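## Task

Fill two boxes, each holding exactly one ball bearing, one guide carriage and one round knob. Close each with a lid lying flat and not upside down, and leave each box standing on the table, entirely within the taped bay.

## Robot and tools

Robot: two 7-joint arms, left_arm and right_arm, each ending in a parallel two-finger gripper. Calibrated bases in the scene frame: left_arm at (+0.041, +0.429, 0) m, quat_wxyz (+1.000, 0, 0, +0.003); right_arm at (+0.021, -0.401, 0) m, quat_wxyz (+1.000, 0, 0, -0.020). Up is +z for both.

Frames: the scene frame has its origin at table-top height, midway between the nominal bases, +x pointing out over the table, +z up, and left_arm on the +y side. Image left/right does not match arm names. Each arm's end_effector_position (m), end_effector_quat_wxyz and velocities are reported in that arm's own base frame, as is the pose of its wrist camera. Fixed cameras and the table use the scene frame. Reported hand poses may be wrong by a few centimetres, more at long reach. The gripper's fingers point along its +z, open and close along its y; the reported point is between the pads when closed (tips extend about 19 mm past it closed, 6 mm open). A block juts about 10 cm toward the gripper's +x and turns with it.

The row: every motion argument is a row of 20 numbers covering both arms, even if one stays still. First left_arm: 7 absolute joint target angles in radians, then gripper position, force_limit, speed; then the same 10 for right_arm. Joint order inside each block (also used in every per-joint result list): shoulder, wrist roll, upper arm roll, forearm roll, waist, wrist pitch, elbow. Ranges (rad): waist -6.283 to 6.283, shoulder -2.059 to 2.094, upper arm roll -6.283 to 6.283, elbow -0.192 to 3.927, forearm roll -6.283 to 6.283, wrist pitch -1.693 to 3.142, wrist roll -6.283 to 6.283. A target more than 0.010 rad outside a range, and beyond the current angle, gets the call rejected; real limits may differ by 0.010. Gripper numbers are all in [-1, 1]: position +1 = fully open (85 mm), about -0.8 = pads touching, -1 = close until blocked; force_limit sets how hard the motor pushes; speed sets finger rate (about 20 mm/s at -1, 85 at 0, 150 at +1). Both start at +1. A faster close from a wider opening grips much harder (up to roughly 200-245 N per pad); a slow close at force_limit -1 gives about 30 N. To leave a gripper unchanged, resend its last three numbers; a new force_limit or speed only applies after a position change of at least 0.01. To loosen a grip, open first.

Tools:
- execute_actions(actions, cameras): actions is a list of actions; each action is a table of up to 15 rows, one per 1/30 s step, the last row held to fill 15 steps (0.5 s). Empty list just reports state and images. Per step a joint target is kept within 0.692 rad of the measured angle, and an arm's targets are scaled back if the gripper would jump over 70 mm.
- move(target, speed, blend, blocking, cameras): target is one row or up to 15 rows of absolute joint goals; all joints of both arms travel together, so grippers follow curves; no obstacle avoidance. speed is rad/s for the joint with farthest to go, 0.01-3.14, default 0.5, one value or one per target. blend (rad) rounds corners between listed targets. Gripper values of the first row are sent at the start; later rows' gripper values are sent after arriving and settling. blocking=false returns after about 0.5 s while it keeps going; a new move replaces a running one. Result adds a move: line (done, off_target, moving, held, fault; limits=held if steps were withheld).
- wait(seconds 0-10): hold last commands; a running move continues.
- stop(): brake the running move; fingers keep going.
- zoom_image(camera, region [x0,y0,x1,y1] pixels, max 504x504) on the latest image of cam_high, cam_low, cam_work, cam_left_wrist or cam_right_wrist.
- clear_fault(arm): clears a reported torque fault on left_arm or right_arm.
- finished_scene(scene): give the current scene number; irreversible, starts the next scene.

Cameras: cam_high, cam_low, cam_work are 504x504; cam_left_wrist and cam_right_wrist are 896x504. The cameras argument picks which images return ([] none, omitted all).

Result lines: Joint positions, Joint velocities ("within noise" if still), Joint targets (current drive goals; resend these to hold a joint), Tool commands, Joint torques (total drive output, positive toward larger angle, offset and noisy). object_status: 0 moving, 1 blocked while opening, 2 blocked while closing (a grip), 3 reached the request or pads met. position_measured counts: 3 open, ~78 = 60 mm, 130 = 40 mm, 180 = 20 mm, 230 pads touching. "joint sent to its limit" means a target was clipped; "joint command not followed" means the clearance check between arms altered targets.

Avoid: dropping anything or letting an object leave the table; releasing moving parts; fast impacts or hard pressing; squeezing hard on a part still resting on something; heavy or quickly swung loads; arm-to-arm contact, including one gripper closing on the other's fingers. Contact torque at a joint's load limit (waist 44.1, shoulder 44.3, upper arm roll 28.2, elbow 28.2, forearm roll 28.2, wrist pitch 15.2, wrist roll 15.8 N m; held weight counts) or a motor saturated for 1 s causes a torque fault: the arm stops until clear_fault. Long stretching or straining heats motors: MOTOR HOT at 65 °C, brakes lock for 30-60 s at 80 °C. Loose objects may get nudged occasionally. The scene keeps running while you think.

Each tool is called after "Emit:" in YAML: its name, and indented under it one key for each argument.

## Session

Emit:
execute_actions:
  actions: []

Scene clock: 0.00 s.
left_arm: end_effector_position=(+0.6803, -0.0319, +0.1528) position_measured=3 object_status=3 end_effector_quat_wxyz=(-0.087, +0.730, +0.669, +0.111) | right_arm: end_effector_position=(+0.0487, +0.3317, +0.2821) position_measured=3 object_status=3 end_effector_quat_wxyz=(+0.732, -0.064, -0.677, +0.037)
Joint names: [shoulder, wrist roll, upper arm roll, forearm roll, waist, wrist pitch, elbow]
Joint positions: left_arm=[0.828 2.182 -0.093 0.367 -0.09 1.286 2.095] | right_arm=[0.299 1.451 -0.393 1.007 1.107 2.198 1.002]
Joint velocities: within noise
Joint torques (N m): no reading
Joint targets: left_arm=[0.828 2.182 -0.093 0.367 -0.090 1.286 2.095] | right_arm=[0.299 1.451 -0.393 1.007 1.107 2.198 1.002]
Tool commands: left_gripper/position=+1.0 left_gripper/force_limit=+1.0 left_gripper/speed=+1.0 right_gripper/position=+1.0 right_gripper/force_limit=+1.0 right_gripper/speed=+1.0

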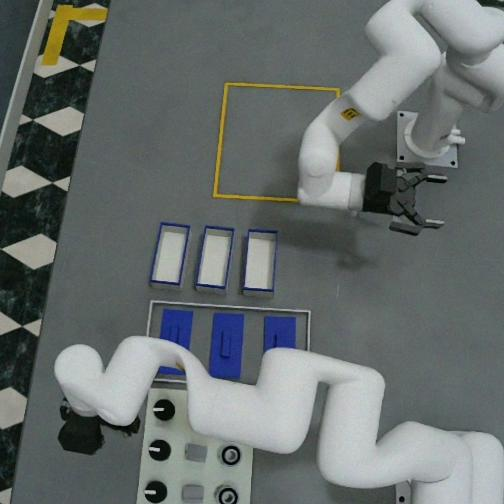

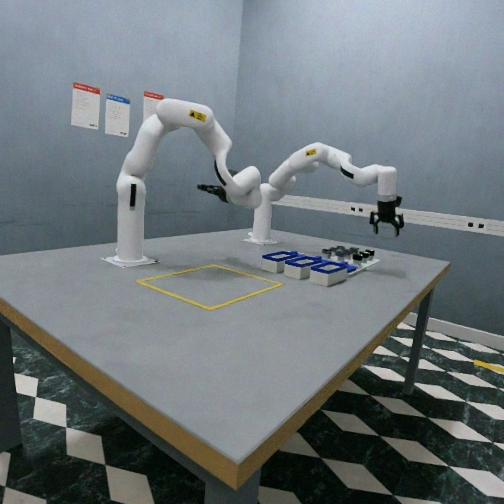

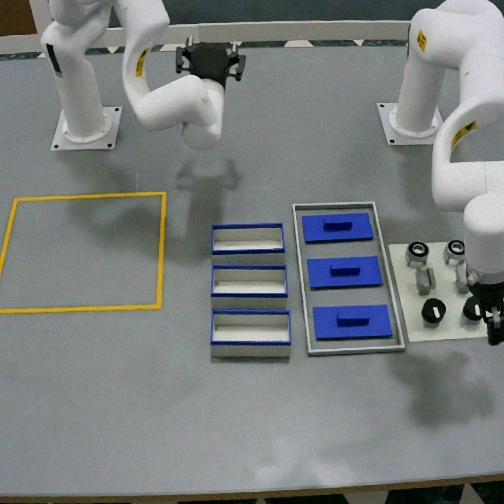

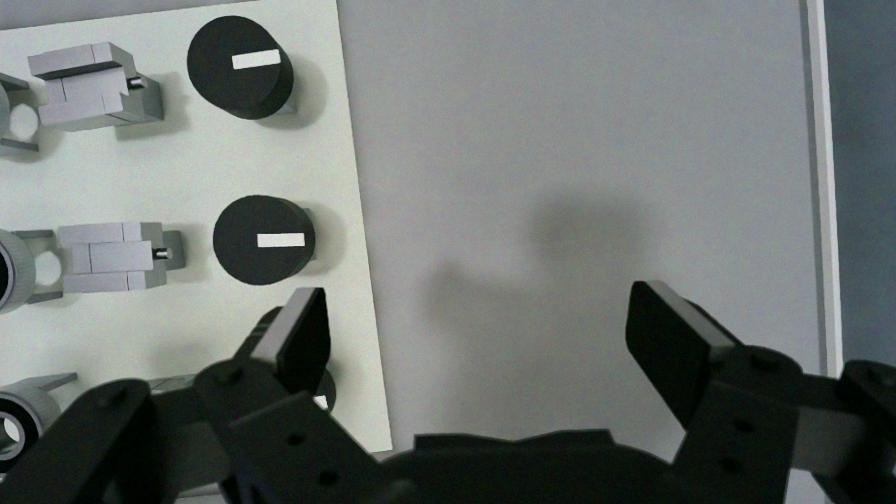

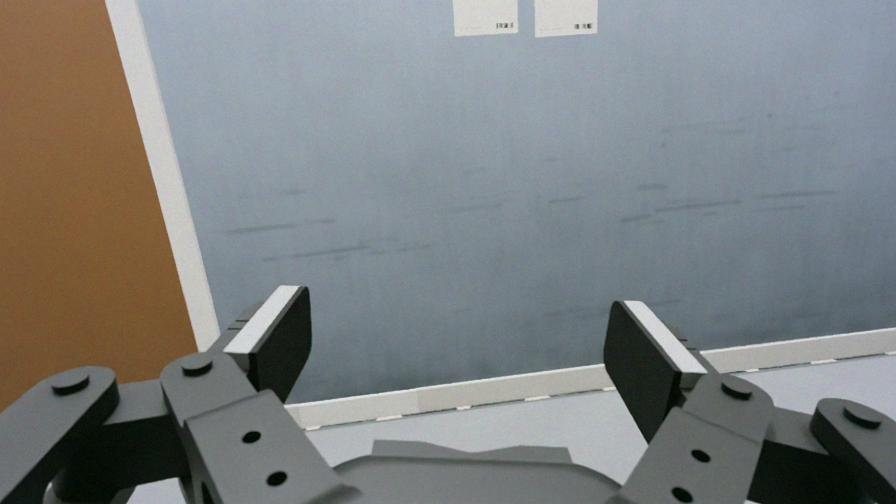

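Emit:
zoom_image:
  camera: "cam_high"
  region: [120, 200, 340, 420]

Emit:
zoom_image:
  camera: "cam_work"
  region: [200, 180, 500, 380]

Emit:
zoom_image:
  camera: "cam_high"
  region: [120, 380, 270, 504]

Scaled by 2.291 from the camera's 504x504 image, which has a finer 720x720 frame.

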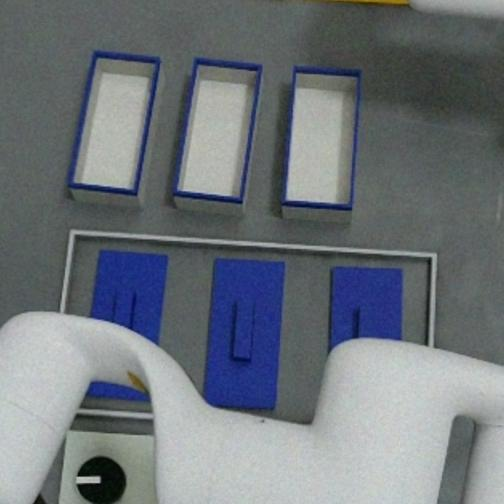

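Scaled by 1.680 from the camera's 504x504 image, which has a finer 720x720 frame.

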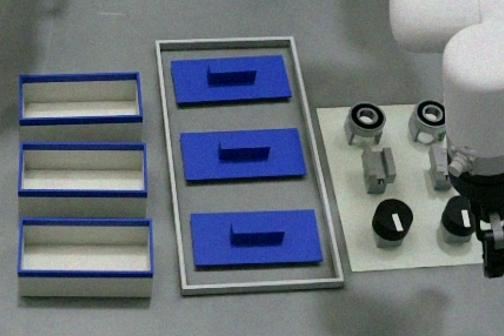

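Scaled by 3.360 from the camera's 504x504 image, which has a finer 720x720 frame.

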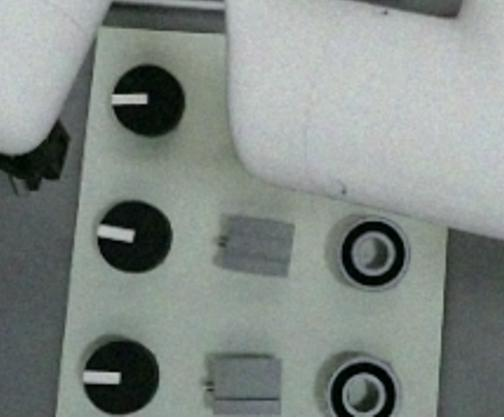

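Emit:
move:
  target: [0.0864,2.182,0,0,0,1.1841,1.2705,1,1,1,0.299,1.451,-0.393,1.007,1.107,2.198,1.002,1,1,1]
  speed: 0.8

Scene clock: 4.63 s.
left_arm: end_effector_position=(+0.5001, +0.0000, +0.2426) position_measured=3 object_status=3 end_effector_quat_wxyz=(+0.000, +0.643, +0.766, +0.000) | right_arm: end_effector_position=(+0.0486, +0.3317, +0.2822) position_measured=3 object_status=3 end_effector_quat_wxyz=(+0.732, -0.064, -0.677, +0.037)
Joint names: [shoulder, wrist roll, upper arm roll, forearm roll, waist, wrist pitch, elbow]
Joint positions: left_arm=[0.087 2.182 0 0 0 1.184 1.271] | right_arm=[0.299 1.451 -0.393 1.007 1.107 2.198 1.002]
Joint velocities: within noise
Joint torques (N m): left_arm=[-20.68 -1.63 2.74 -2.8 8.91 -5.47 11.35] | right_arm=[-19.35 -1.09 1.46 3.23 5.52 4.89 14.75]
Joint targets: left_arm=[0.086 2.182 0.000 0.000 0.000 1.184 1.270] | right_arm=[0.299 1.451 -0.393 1.007 1.107 2.198 1.002]
move: done

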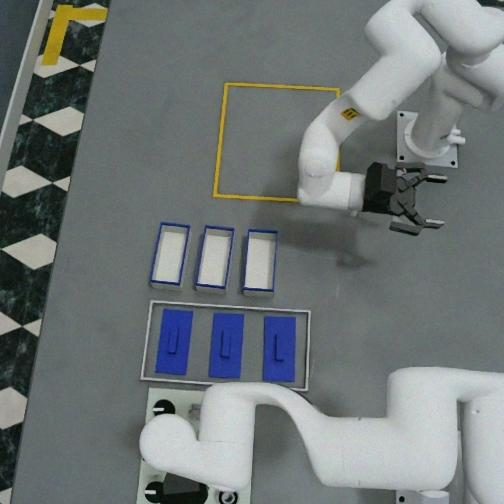

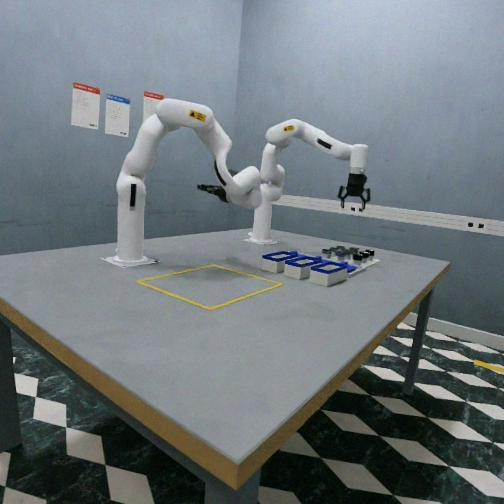

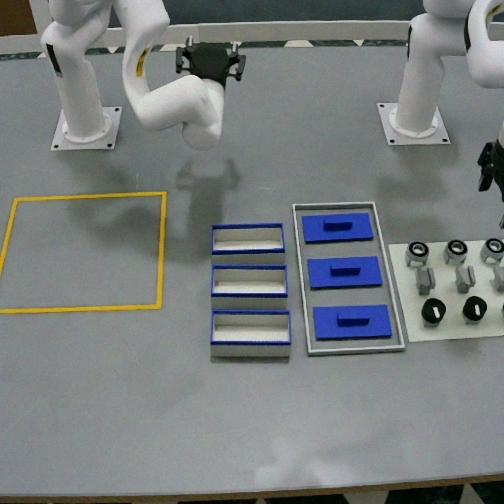

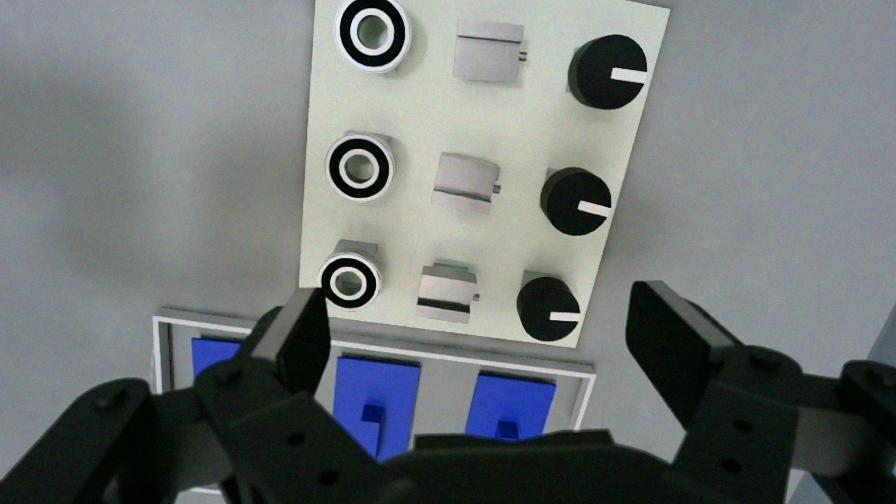

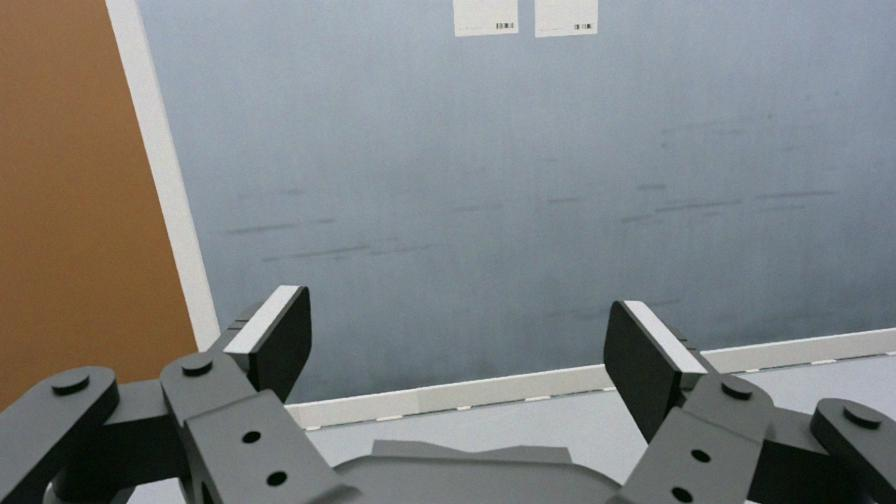

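Emit:
move:
  target: [0.0864,2.356,0,0,0,1.1841,1.2705,1,1,1,0.299,1.451,-0.393,1.007,1.107,2.198,1.002,1,1,1]
  cameras: ["cam_left_wrist"]

Emit:
move:
  target: [0.1589,2.356,0,0,0,0.9659,1.1248,1,1,1,0.299,1.451,-0.393,1.007,1.107,2.198,1.002,1,1,1]
  cameras: ["cam_left_wrist"]

Scene clock: 6.37 s.
left_arm: end_effector_position=(+0.5000, +0.0000, +0.2426) position_measured=3 object_status=3 end_effector_quat_wxyz=(+0.000, +0.707, +0.707, +0.000) | right_arm: end_effector_position=(+0.0486, +0.3317, +0.2822) position_measured=3 object_status=3 end_effector_quat_wxyz=(+0.732, -0.064, -0.677, +0.037)
Joint names: [shoulder, wrist roll, upper arm roll, forearm roll, waist, wrist pitch, elbow]
Joint positions: left_arm=[0.086 2.356 0 0 0 1.184 1.27] | right_arm=[0.299 1.451 -0.393 1.007 1.107 2.198 1.002]
Joint velocities: within noise
Joint torques (N m): left_arm=[-20.16 1.62 2.41 -2.3 8.58 -5.19 12.39] | right_arm=[-20.02 -1.76 1.04 3.12 5.41 4.46 14.58]
Joint targets: left_arm=[0.086 2.356 0.000 0.000 0.000 1.184 1.270] | right_arm=[0.299 1.451 -0.393 1.007 1.107 2.198 1.002]
move: done
Images, in order (width x height): cam_left_wrist 896x504.

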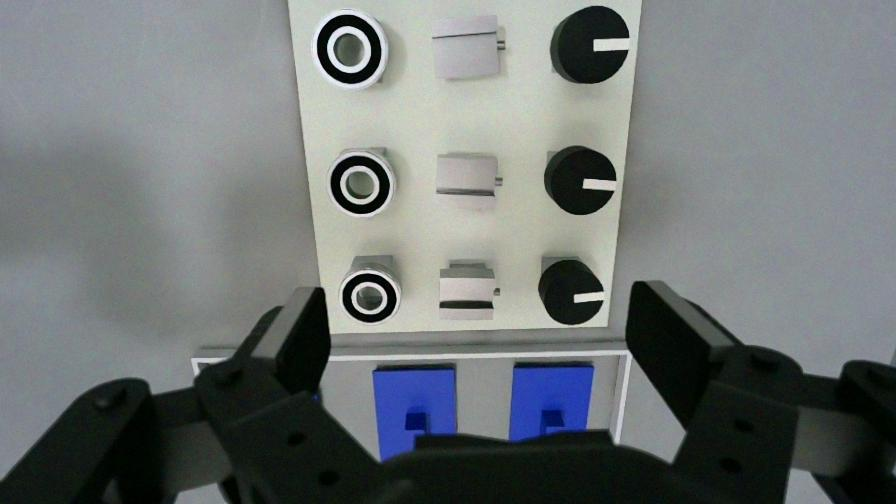

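Scene clock: 7.37 s.
left_arm: end_effector_position=(+0.5000, +0.0000, +0.1627) position_measured=3 object_status=3 end_effector_quat_wxyz=(+0.000, +0.707, +0.707, +0.000) | right_arm: end_effector_position=(+0.0486, +0.3317, +0.2822) position_measured=3 object_status=3 end_effector_quat_wxyz=(+0.732, -0.064, -0.677, +0.037)
Joint names: [shoulder, wrist roll, upper arm roll, forearm roll, waist, wrist pitch, elbow]
Joint positions: left_arm=[0.159 2.356 0 0 0 0.966 1.125] | right_arm=[0.299 1.451 -0.393 1.007 1.107 2.198 1.002]
Joint velocities: within noise
Joint torques (N m): left_arm=[-14.82 1.56 2.53 -2.27 8.42 -5.72 11.04] | right_arm=[-20.54 -1.65 0.84 2.86 4.95 4.28 14.37]
Joint targets: left_arm=[0.159 2.356 0.000 0.000 0.000 0.966 1.125] | right_arm=[0.299 1.451 -0.393 1.007 1.107 2.198 1.002]
move: done
Images, in order (width x height): cam_left_wrist 896x504.

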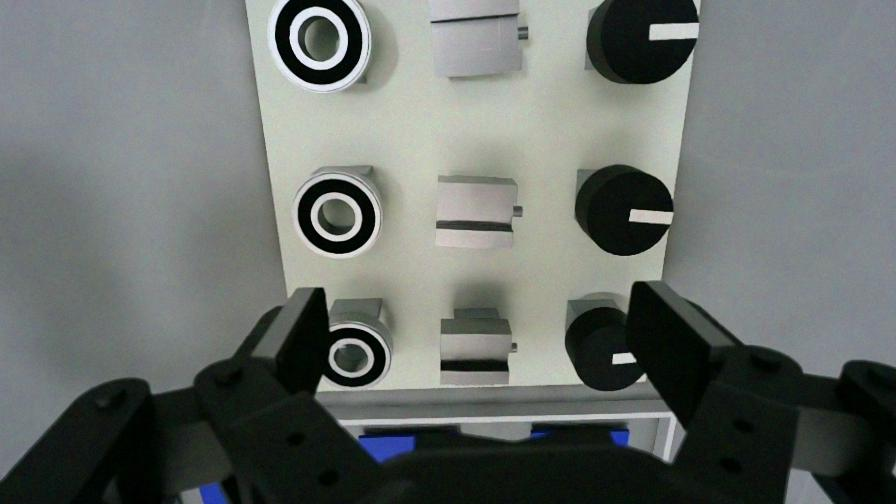

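Emit:
zoom_image:
  camera: "cam_left_wrist"
  region: [250, 130, 700, 400]

Emit:
execute_actions:
  actions: []
  cameras: ["cam_work"]

Emit:
zoom_image:
  camera: "cam_work"
  region: [384, 220, 504, 340]

Scaled by 1.120 from the camera's 896x504 image, which has a finer 1280x720 frame.

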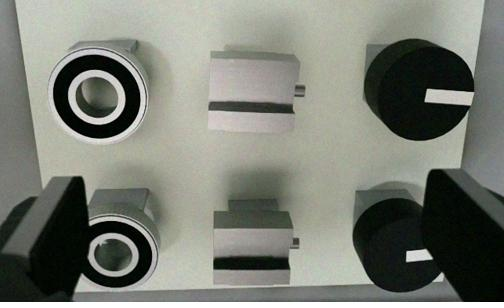

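Scene clock: 9.33 s.
left_arm: end_effector_position=(+0.5000, +0.0000, +0.1626) position_measured=3 object_status=3 end_effector_quat_wxyz=(+0.000, +0.707, +0.707, +0.000) | right_arm: end_effector_position=(+0.0486, +0.3317, +0.2822) position_measured=3 object_status=3 end_effector_quat_wxyz=(+0.732, -0.064, -0.677, +0.037)
Joint names: [shoulder, wrist roll, upper arm roll, forearm roll, waist, wrist pitch, elbow]
Joint positions: left_arm=[0.159 2.356 0 0 0 0.966 1.125] | right_arm=[0.299 1.451 -0.393 1.007 1.107 2.198 1.002]
Joint velocities: within noise
Joint torques (N m): left_arm=[-15.08 1.34 2.09 -1.73 8.27 -5.3 11.44] | right_arm=[-21.34 -1.68 0.46 2.84 4.9 3.87 14.19]
Joint targets: left_arm=[0.159 2.356 0.000 0.000 0.000 0.966 1.125] | right_arm=[0.299 1.451 -0.393 1.007 1.107 2.198 1.002]
Tool commands: left_gripper/position=+1.0 left_gripper/force_limit=+1.0 left_gripper/speed=+1.0 right_gripper/position=+1.0 right_gripper/force_limit=+1.0 right_gripper/speed=+1.0
Images, in order (width x height): cam_work 504x504.

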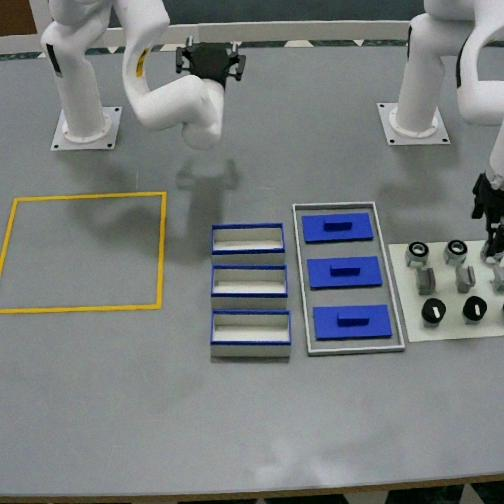

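Scaled by 4.200 from the camera's 504x504 image, which has a finer 720x720 frame.

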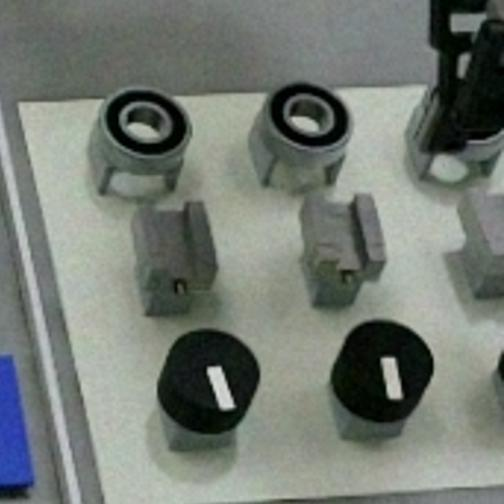

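Emit:
move:
  target: [0.5451,1.741,0,0,-0.6147,1.3598,1.9049,1,1,1,0.299,1.451,-0.393,1.007,1.107,2.198,1.002,1,1,1]
  speed: 0.8
  cameras: ["cam_left_wrist","cam_high"]

Emit:
zoom_image:
  camera: "cam_left_wrist"
  region: [220, 0, 720, 420]

Scene clock: 11.77 s.
left_arm: end_effector_position=(+0.5098, -0.3598, +0.2400) position_measured=3 object_status=3 end_effector_quat_wxyz=(+0.000, +0.707, +0.707, +0.000) | right_arm: end_effector_position=(+0.0486, +0.3317, +0.2822) position_measured=3 object_status=3 end_effector_quat_wxyz=(+0.732, -0.064, -0.677, +0.037)
Joint names: [shoulder, wrist roll, upper arm roll, forearm roll, waist, wrist pitch, elbow]
Joint positions: left_arm=[0.545 1.741 0 0 -0.615 1.36 1.905] | right_arm=[0.299 1.451 -0.393 1.007 1.107 2.198 1.002]
Joint velocities: within noise
Joint torques (N m): left_arm=[-21.69 -1.53 2.55 -1.45 -7.79 0.65 14.95] | right_arm=[-22.54 -1.5 -0.06 2.64 4.36 3.23 13.79]
Joint targets: left_arm=[0.545 1.741 0.000 0.000 -0.615 1.360 1.905] | right_arm=[0.299 1.451 -0.393 1.007 1.107 2.198 1.002]
move: done
Images, in order (width x height): cam_high 504x504, cam_left_wrist 896x504.

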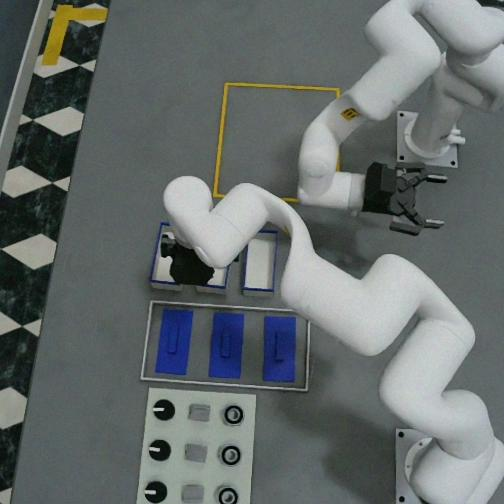

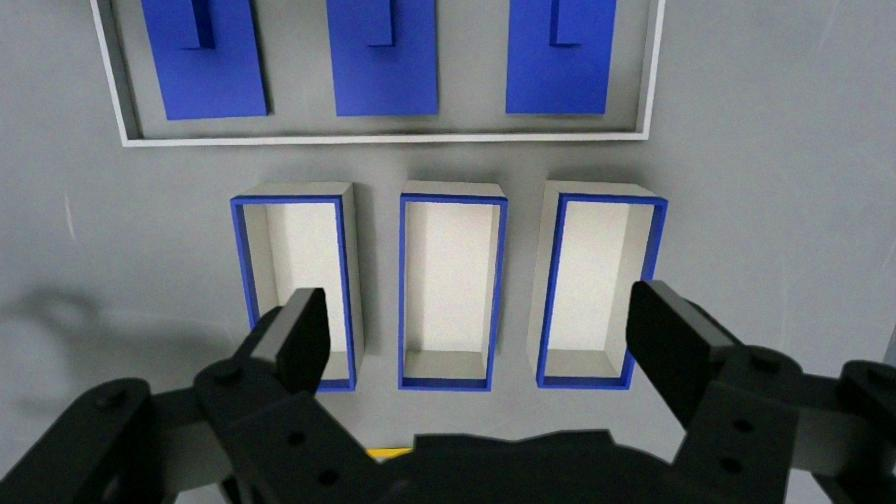

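Scaled by 1.008 from the camera's 896x504 image, which has a finer 1280x720 frame.

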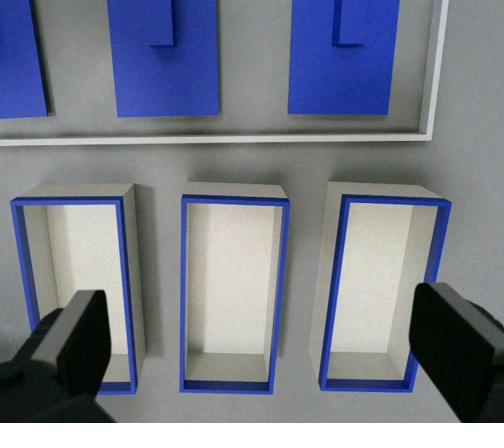

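Emit:
move:
  target: [0.0637,2.365,0,0,0.009,0.7365,0.8002,0.6,1,-0.5,0.299,1.451,-0.393,1.007,1.107,2.198,1.002,1,1,1]
  speed: 0.8
  cameras: ["cam_left_wrist"]

Emit:
zoom_image:
  camera: "cam_left_wrist"
  region: [300, 130, 640, 400]

Scene clock: 16.50 s.
left_arm: end_effector_position=(+0.4345, +0.0039, +0.1000) position_measured=53 object_status=3 end_effector_quat_wxyz=(+0.000, +0.707, +0.707, +0.000) | right_arm: end_effector_position=(+0.0486, +0.3317, +0.2822) position_measured=3 object_status=3 end_effector_quat_wxyz=(+0.732, -0.064, -0.677, +0.037)
Joint names: [shoulder, wrist roll, upper arm roll, forearm roll, waist, wrist pitch, elbow]
Joint positions: left_arm=[0.064 2.365 0 0 0.009 0.737 0.8] | right_arm=[0.299 1.451 -0.393 1.007 1.107 2.198 1.002]
Joint velocities: within noise
Joint torques (N m): left_arm=[-18.24 1.62 -0.08 -0.49 8.62 -5.68 9.76] | right_arm=[-24.43 -1.38 -0.79 2.24 3.45 1.99 13.22]
Joint targets: left_arm=[0.064 2.365 0.000 0.000 0.009 0.737 0.800] | right_arm=[0.299 1.451 -0.393 1.007 1.107 2.198 1.002]
move: done
Images, in order (width x height): cam_left_wrist 896x504.

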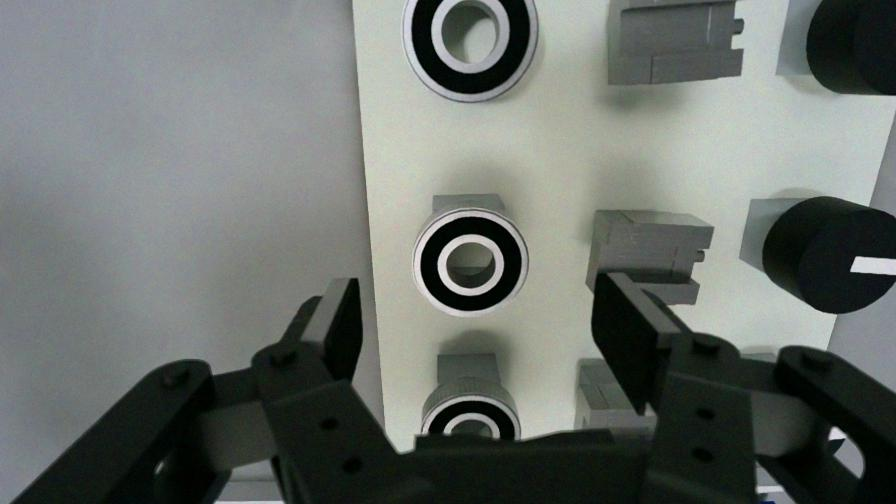

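Scaled by 1.482 from the camera's 896x504 image, which has a finer 1280x720 frame.

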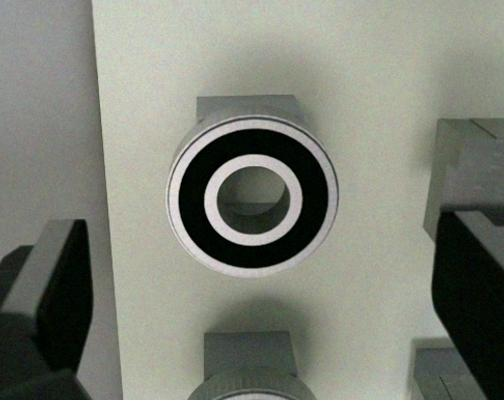

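Emit:
move:
  target: [0.1912,2.361,0,0,0.0046,0.5769,0.7681,0.6,1,-0.5,0.299,1.451,-0.393,1.007,1.107,2.198,1.002,1,1,1]
  cameras: ["cam_left_wrist"]

Emit:
zoom_image:
  camera: "cam_left_wrist"
  region: [300, 130, 640, 400]

Emit:
zoom_image:
  camera: "cam_work"
  region: [384, 180, 504, 300]

Scene clock: 17.93 s.
left_arm: end_effector_position=(+0.4350, +0.0020, +0.0456) position_measured=53 object_status=3 end_effector_quat_wxyz=(+0.000, +0.707, +0.707, +0.000) | right_arm: end_effector_position=(+0.0486, +0.3317, +0.2822) position_measured=3 object_status=3 end_effector_quat_wxyz=(+0.732, -0.064, -0.677, +0.037)
Joint names: [shoulder, wrist roll, upper arm roll, forearm roll, waist, wrist pitch, elbow]
Joint positions: left_arm=[0.191 2.361 0 0 0.005 0.577 0.768] | right_arm=[0.299 1.451 -0.393 1.007 1.107 2.198 1.002]
Joint velocities: within noise
Joint torques (N m): left_arm=[-13.27 -1.5 -1.01 -0.33 -7.41 -5.52 8.6] | right_arm=[-25.16 -1.36 -1.16 2.1 3.21 1.69 12.91]
Joint targets: left_arm=[0.191 2.361 0.000 0.000 0.005 0.577 0.768] | right_arm=[0.299 1.451 -0.393 1.007 1.107 2.198 1.002]
move: done
Images, in order (width x height): cam_left_wrist 896x504.

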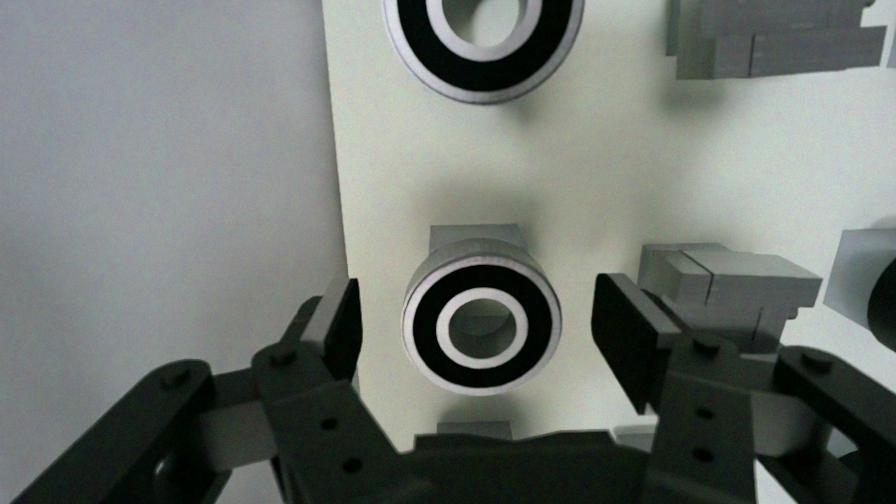

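Scaled by 1.482 from the camera's 896x504 image, which has a finer 1280x720 frame.

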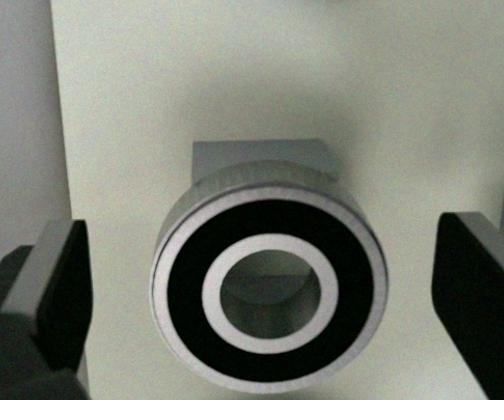

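This scene's latest camera images include none from cam_work. They are from: cam_left_wrist. cam_work's image comes with the result of a call that names it in "cameras".

Emit:
move:
  target: [0.1912,2.361,0,0,0.0046,0.5769,0.7681,-1,-1,-1,0.299,1.451,-0.393,1.007,1.107,2.198,1.002,1,1,1]
  cameras: ["cam_left_wrist","cam_work"]

Emit:
zoom_image:
  camera: "cam_work"
  region: [384, 200, 504, 320]

Scene clock: 19.70 s.
left_arm: end_effector_position=(+0.4350, +0.0020, +0.0455) position_measured=115 object_status=0 end_effector_quat_wxyz=(+0.000, +0.707, +0.707, +0.000) | right_arm: end_effector_position=(+0.0486, +0.3317, +0.2822) position_measured=3 object_status=3 end_effector_quat_wxyz=(+0.732, -0.064, -0.677, +0.037)
Joint names: [shoulder, wrist roll, upper arm roll, forearm roll, waist, wrist pitch, elbow]
Joint positions: left_arm=[0.191 2.361 0 0 0.005 0.577 0.768] | right_arm=[0.299 1.451 -0.393 1.007 1.107 2.198 1.002]
Joint velocities: within noise
Joint torques (N m): left_arm=[-13.31 -1.56 -1.71 -0.01 -7.32 -4.69 8.96] | right_arm=[-25.95 -1.22 -1.46 2.07 3.04 1.28 12.74]
Joint targets: left_arm=[0.191 2.361 0.000 0.000 0.005 0.577 0.768] | right_arm=[0.299 1.451 -0.393 1.007 1.107 2.198 1.002]
move: done
Images, in order (width x height): cam_work 504x504, cam_left_wrist 896x504.

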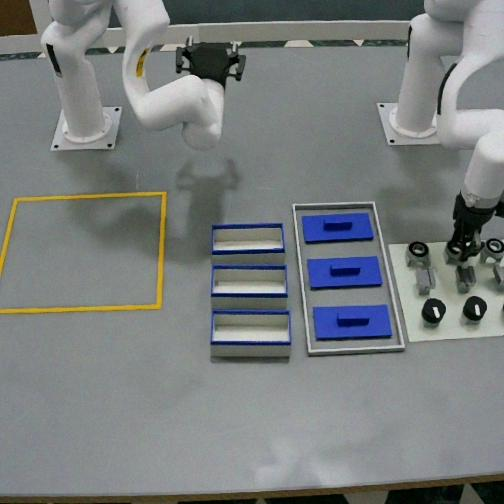

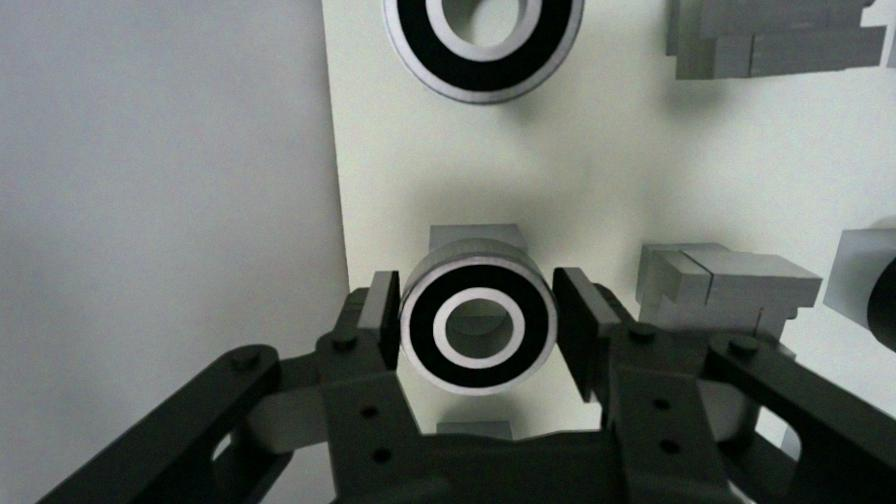

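Scaled by 4.200 from the camera's 504x504 image, which has a finer 720x720 frame.

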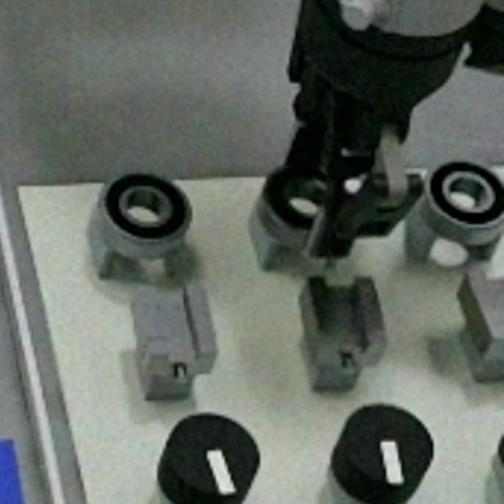

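Emit:
move:
  target:
    - [0.0258,2.361,0,0,0.0046,0.7961,0.8219,-1,-1,-1,0.299,1.451,-0.393,1.007,1.107,2.198,1.002,1,1,1]
    - [0.6018,3.05,0,0,-0.8767,1.0466,1.6484,-1,-1,-1,0.299,1.451,-0.393,1.007,1.107,2.198,1.002,1,1,1]
  speed: [0.5,0.7]
  blend: 0.03
  cameras: ["cam_left_wrist","cam_high"]

Emit:
zoom_image:
  camera: "cam_high"
  region: [130, 200, 290, 300]

Scene clock: 23.27 s.
left_arm: end_effector_position=(+0.3970, -0.4768, +0.1201) position_measured=115 object_status=2 end_effector_quat_wxyz=(+0.000, +1.000, +0.000, +0.000) | right_arm: end_effector_position=(+0.0486, +0.3317, +0.2821) position_measured=3 object_status=3 end_effector_quat_wxyz=(+0.732, -0.064, -0.677, +0.037)
Joint names: [shoulder, wrist roll, upper arm roll, forearm roll, waist, wrist pitch, elbow]
Joint positions: left_arm=[0.602 3.05 0 0 -0.877 1.047 1.648] | right_arm=[0.299 1.451 -0.393 1.007 1.107 2.198 1.002]
Joint velocities: within noise
Joint torques (N m): left_arm=[-22.79 1.4 2.36 0.57 -7.28 0.31 14.8] | right_arm=[-27.34 -1.22 -1.86 1.81 2.55 1.13 12.12]
Joint targets: left_arm=[0.602 3.050 0.000 0.000 -0.877 1.047 1.648] | right_arm=[0.299 1.451 -0.393 1.007 1.107 2.198 1.002]
move: done
Images, in order (width x height): cam_high 504x504, cam_left_wrist 896x504.

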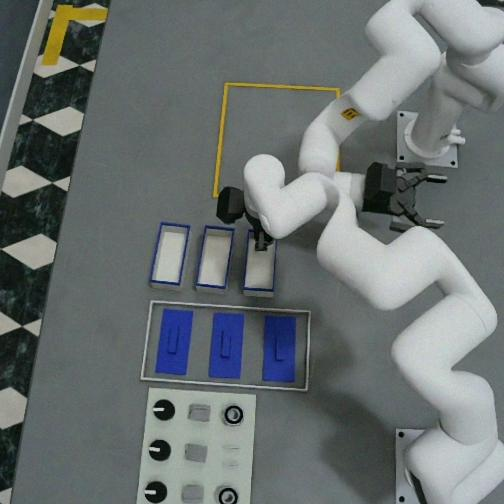

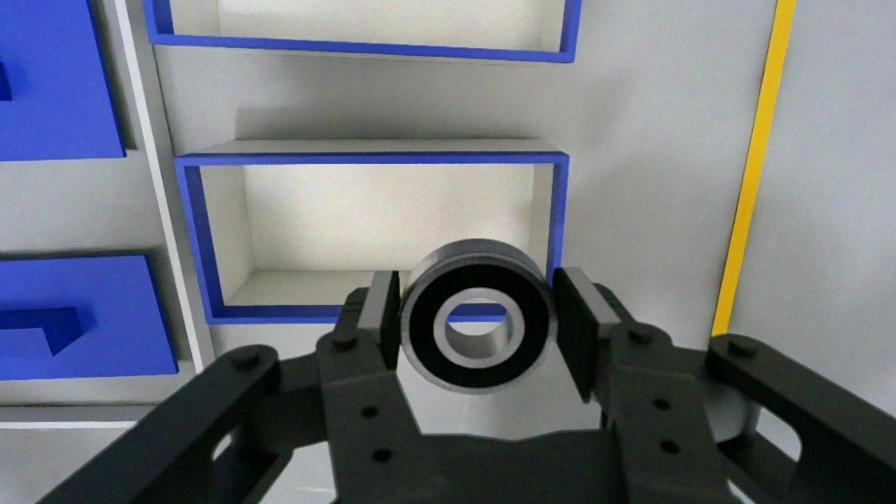

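Scaled by 3.150 from the camera's 504x504 image, which has a finer 720x720 frame.

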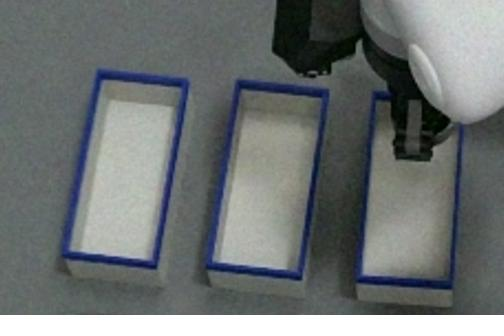

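Emit:
move:
  target: [0.7393,3.0547,0,0,-0.8723,0.8628,1.6021,-1,-1,-1,0.299,1.451,-0.393,1.007,1.107,2.198,1.002,1,1,1]
  speed: 0.25
  cameras: ["cam_left_wrist","cam_low","cam_work"]

Emit:
zoom_image:
  camera: "cam_low"
  region: [220, 200, 380, 300]

Emit:
zoom_image:
  camera: "cam_work"
  region: [170, 180, 320, 330]

Scene clock: 24.87 s.
left_arm: end_effector_position=(+0.4001, -0.4783, +0.0722) position_measured=115 object_status=2 end_effector_quat_wxyz=(+0.000, +1.000, +0.000, +0.000) | right_arm: end_effector_position=(+0.0486, +0.3317, +0.2822) position_measured=3 object_status=3 end_effector_quat_wxyz=(+0.732, -0.064, -0.677, +0.037)
Joint names: [shoulder, wrist roll, upper arm roll, forearm roll, waist, wrist pitch, elbow]
Joint positions: left_arm=[0.675 3.053 0 0 -0.874 0.949 1.624] | right_arm=[0.299 1.451 -0.393 1.007 1.107 2.198 1.002]
Joint velocities: within noise
Joint torques (N m): left_arm=[-28.9 -1.04 -0.9 0.31 -3.63 0.25 14.41] | right_arm=[-28.06 -1.09 -1.81 1.53 2.46 1.13 12.03]
Joint targets: left_arm=[0.675 3.052 0.000 0.000 -0.874 0.949 1.624] | right_arm=[0.299 1.451 -0.393 1.007 1.107 2.198 1.002]
move: held (left_arm; a check stopped the path); limits=held; left_arm: the wrist pitch is farthest, 0.086 rad from its target
joint command not followed: on one or more control steps a check withheld the commanded joint targets of the left arm, and it was not sent them on those steps.
cause: the commanded joint targets, or the way to them, would bring a part of the robot too close to another arm (a part of this arm just beyond the forearm roll and a part of the right arm just beyond the wrist pitch).
Images, in order (width x height): cam_low 504x504, cam_work 504x504, cam_left_wrist 896x504.

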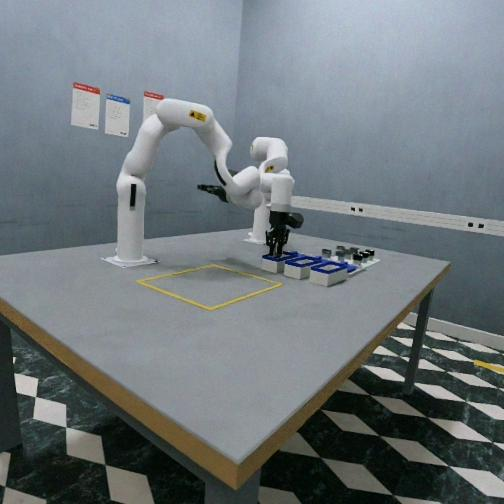

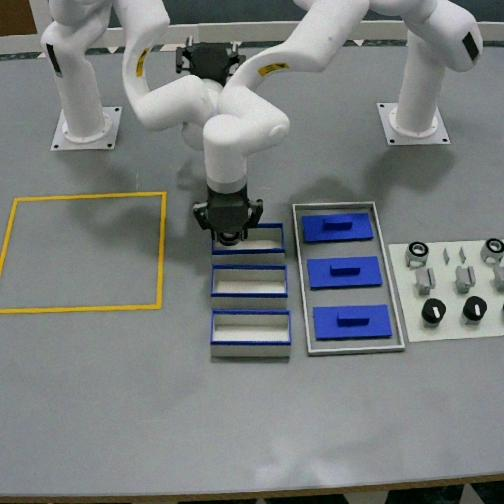

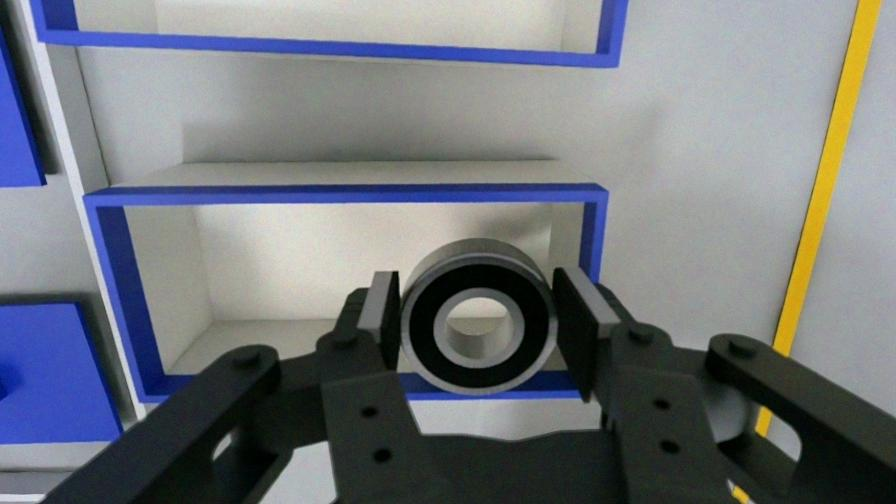

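Scaled by 3.150 from the camera's 504x504 image, which has a finer 720x720 frame.

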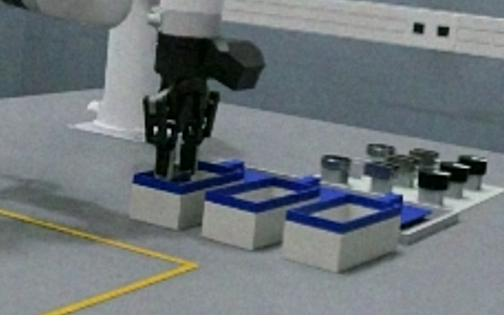

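Scaled by 3.360 from the camera's 504x504 image, which has a finer 720x720 frame.

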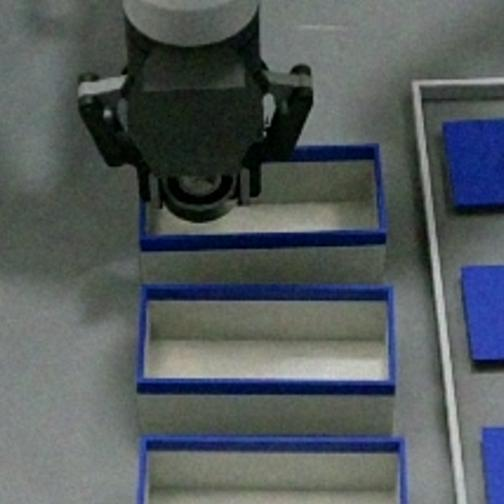

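Emit:
move:
  target: [0.675,3.052,0,0,-0.874,0.949,1.624,-1,-1,-1,-0.4049,1.451,0,0,0,1.3409,0.936,1,1,1]
  speed: 0.7
  cameras: ["cam_right_wrist","cam_high"]

Scene clock: 27.60 s.
left_arm: end_effector_position=(+0.4002, -0.4783, +0.0721) position_measured=115 object_status=2 end_effector_quat_wxyz=(+0.000, +1.000, +0.000, +0.000) | right_arm: end_effector_position=(+0.3600, +0.0001, +0.3000) position_measured=3 object_status=3 end_effector_quat_wxyz=(+0.000, +0.327, +0.945, +0.000)
Joint names: [shoulder, wrist roll, upper arm roll, forearm roll, waist, wrist pitch, elbow]
Joint positions: left_arm=[0.675 3.052 0 0 -0.874 0.949 1.624] | right_arm=[-0.405 1.451 0 0 0 1.341 0.936]
Joint velocities: within noise
Joint torques (N m): left_arm=[-23.46 -1.86 -2.5 0.66 8.59 -5.61 14.16] | right_arm=[-21.93 -1.02 3.23 -1.69 -5.77 -4.57 14.99]
Joint targets: left_arm=[0.675 3.052 0.000 0.000 -0.874 0.949 1.624] | right_arm=[-0.405 1.451 0.000 0.000 0.000 1.341 0.936]
move: done
Images, in order (width x height): cam_high 504x504, cam_right_wrist 896x504.

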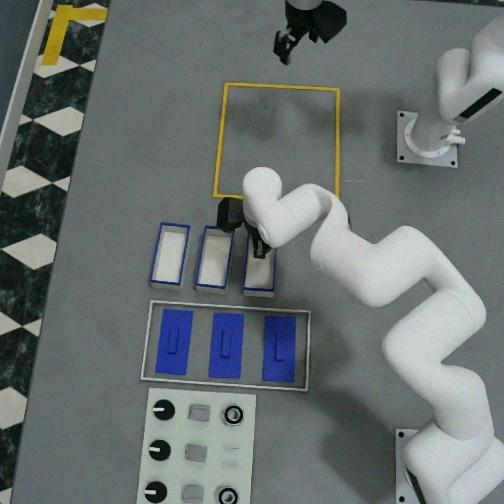

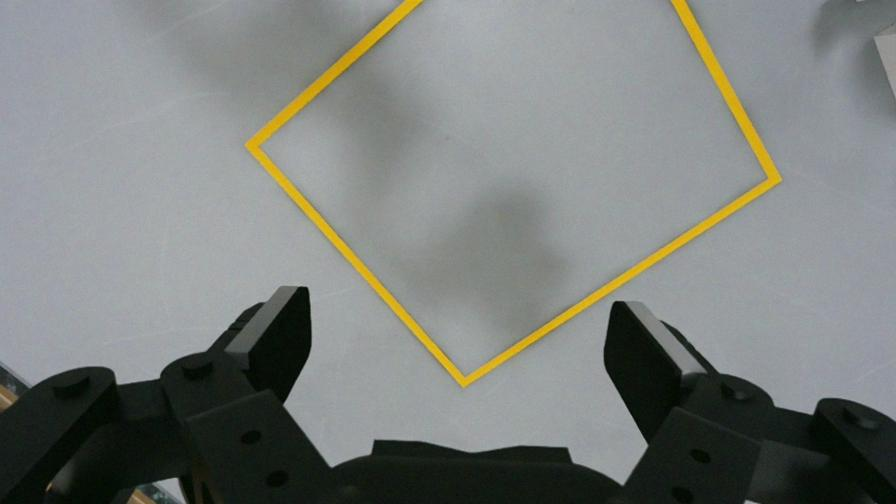

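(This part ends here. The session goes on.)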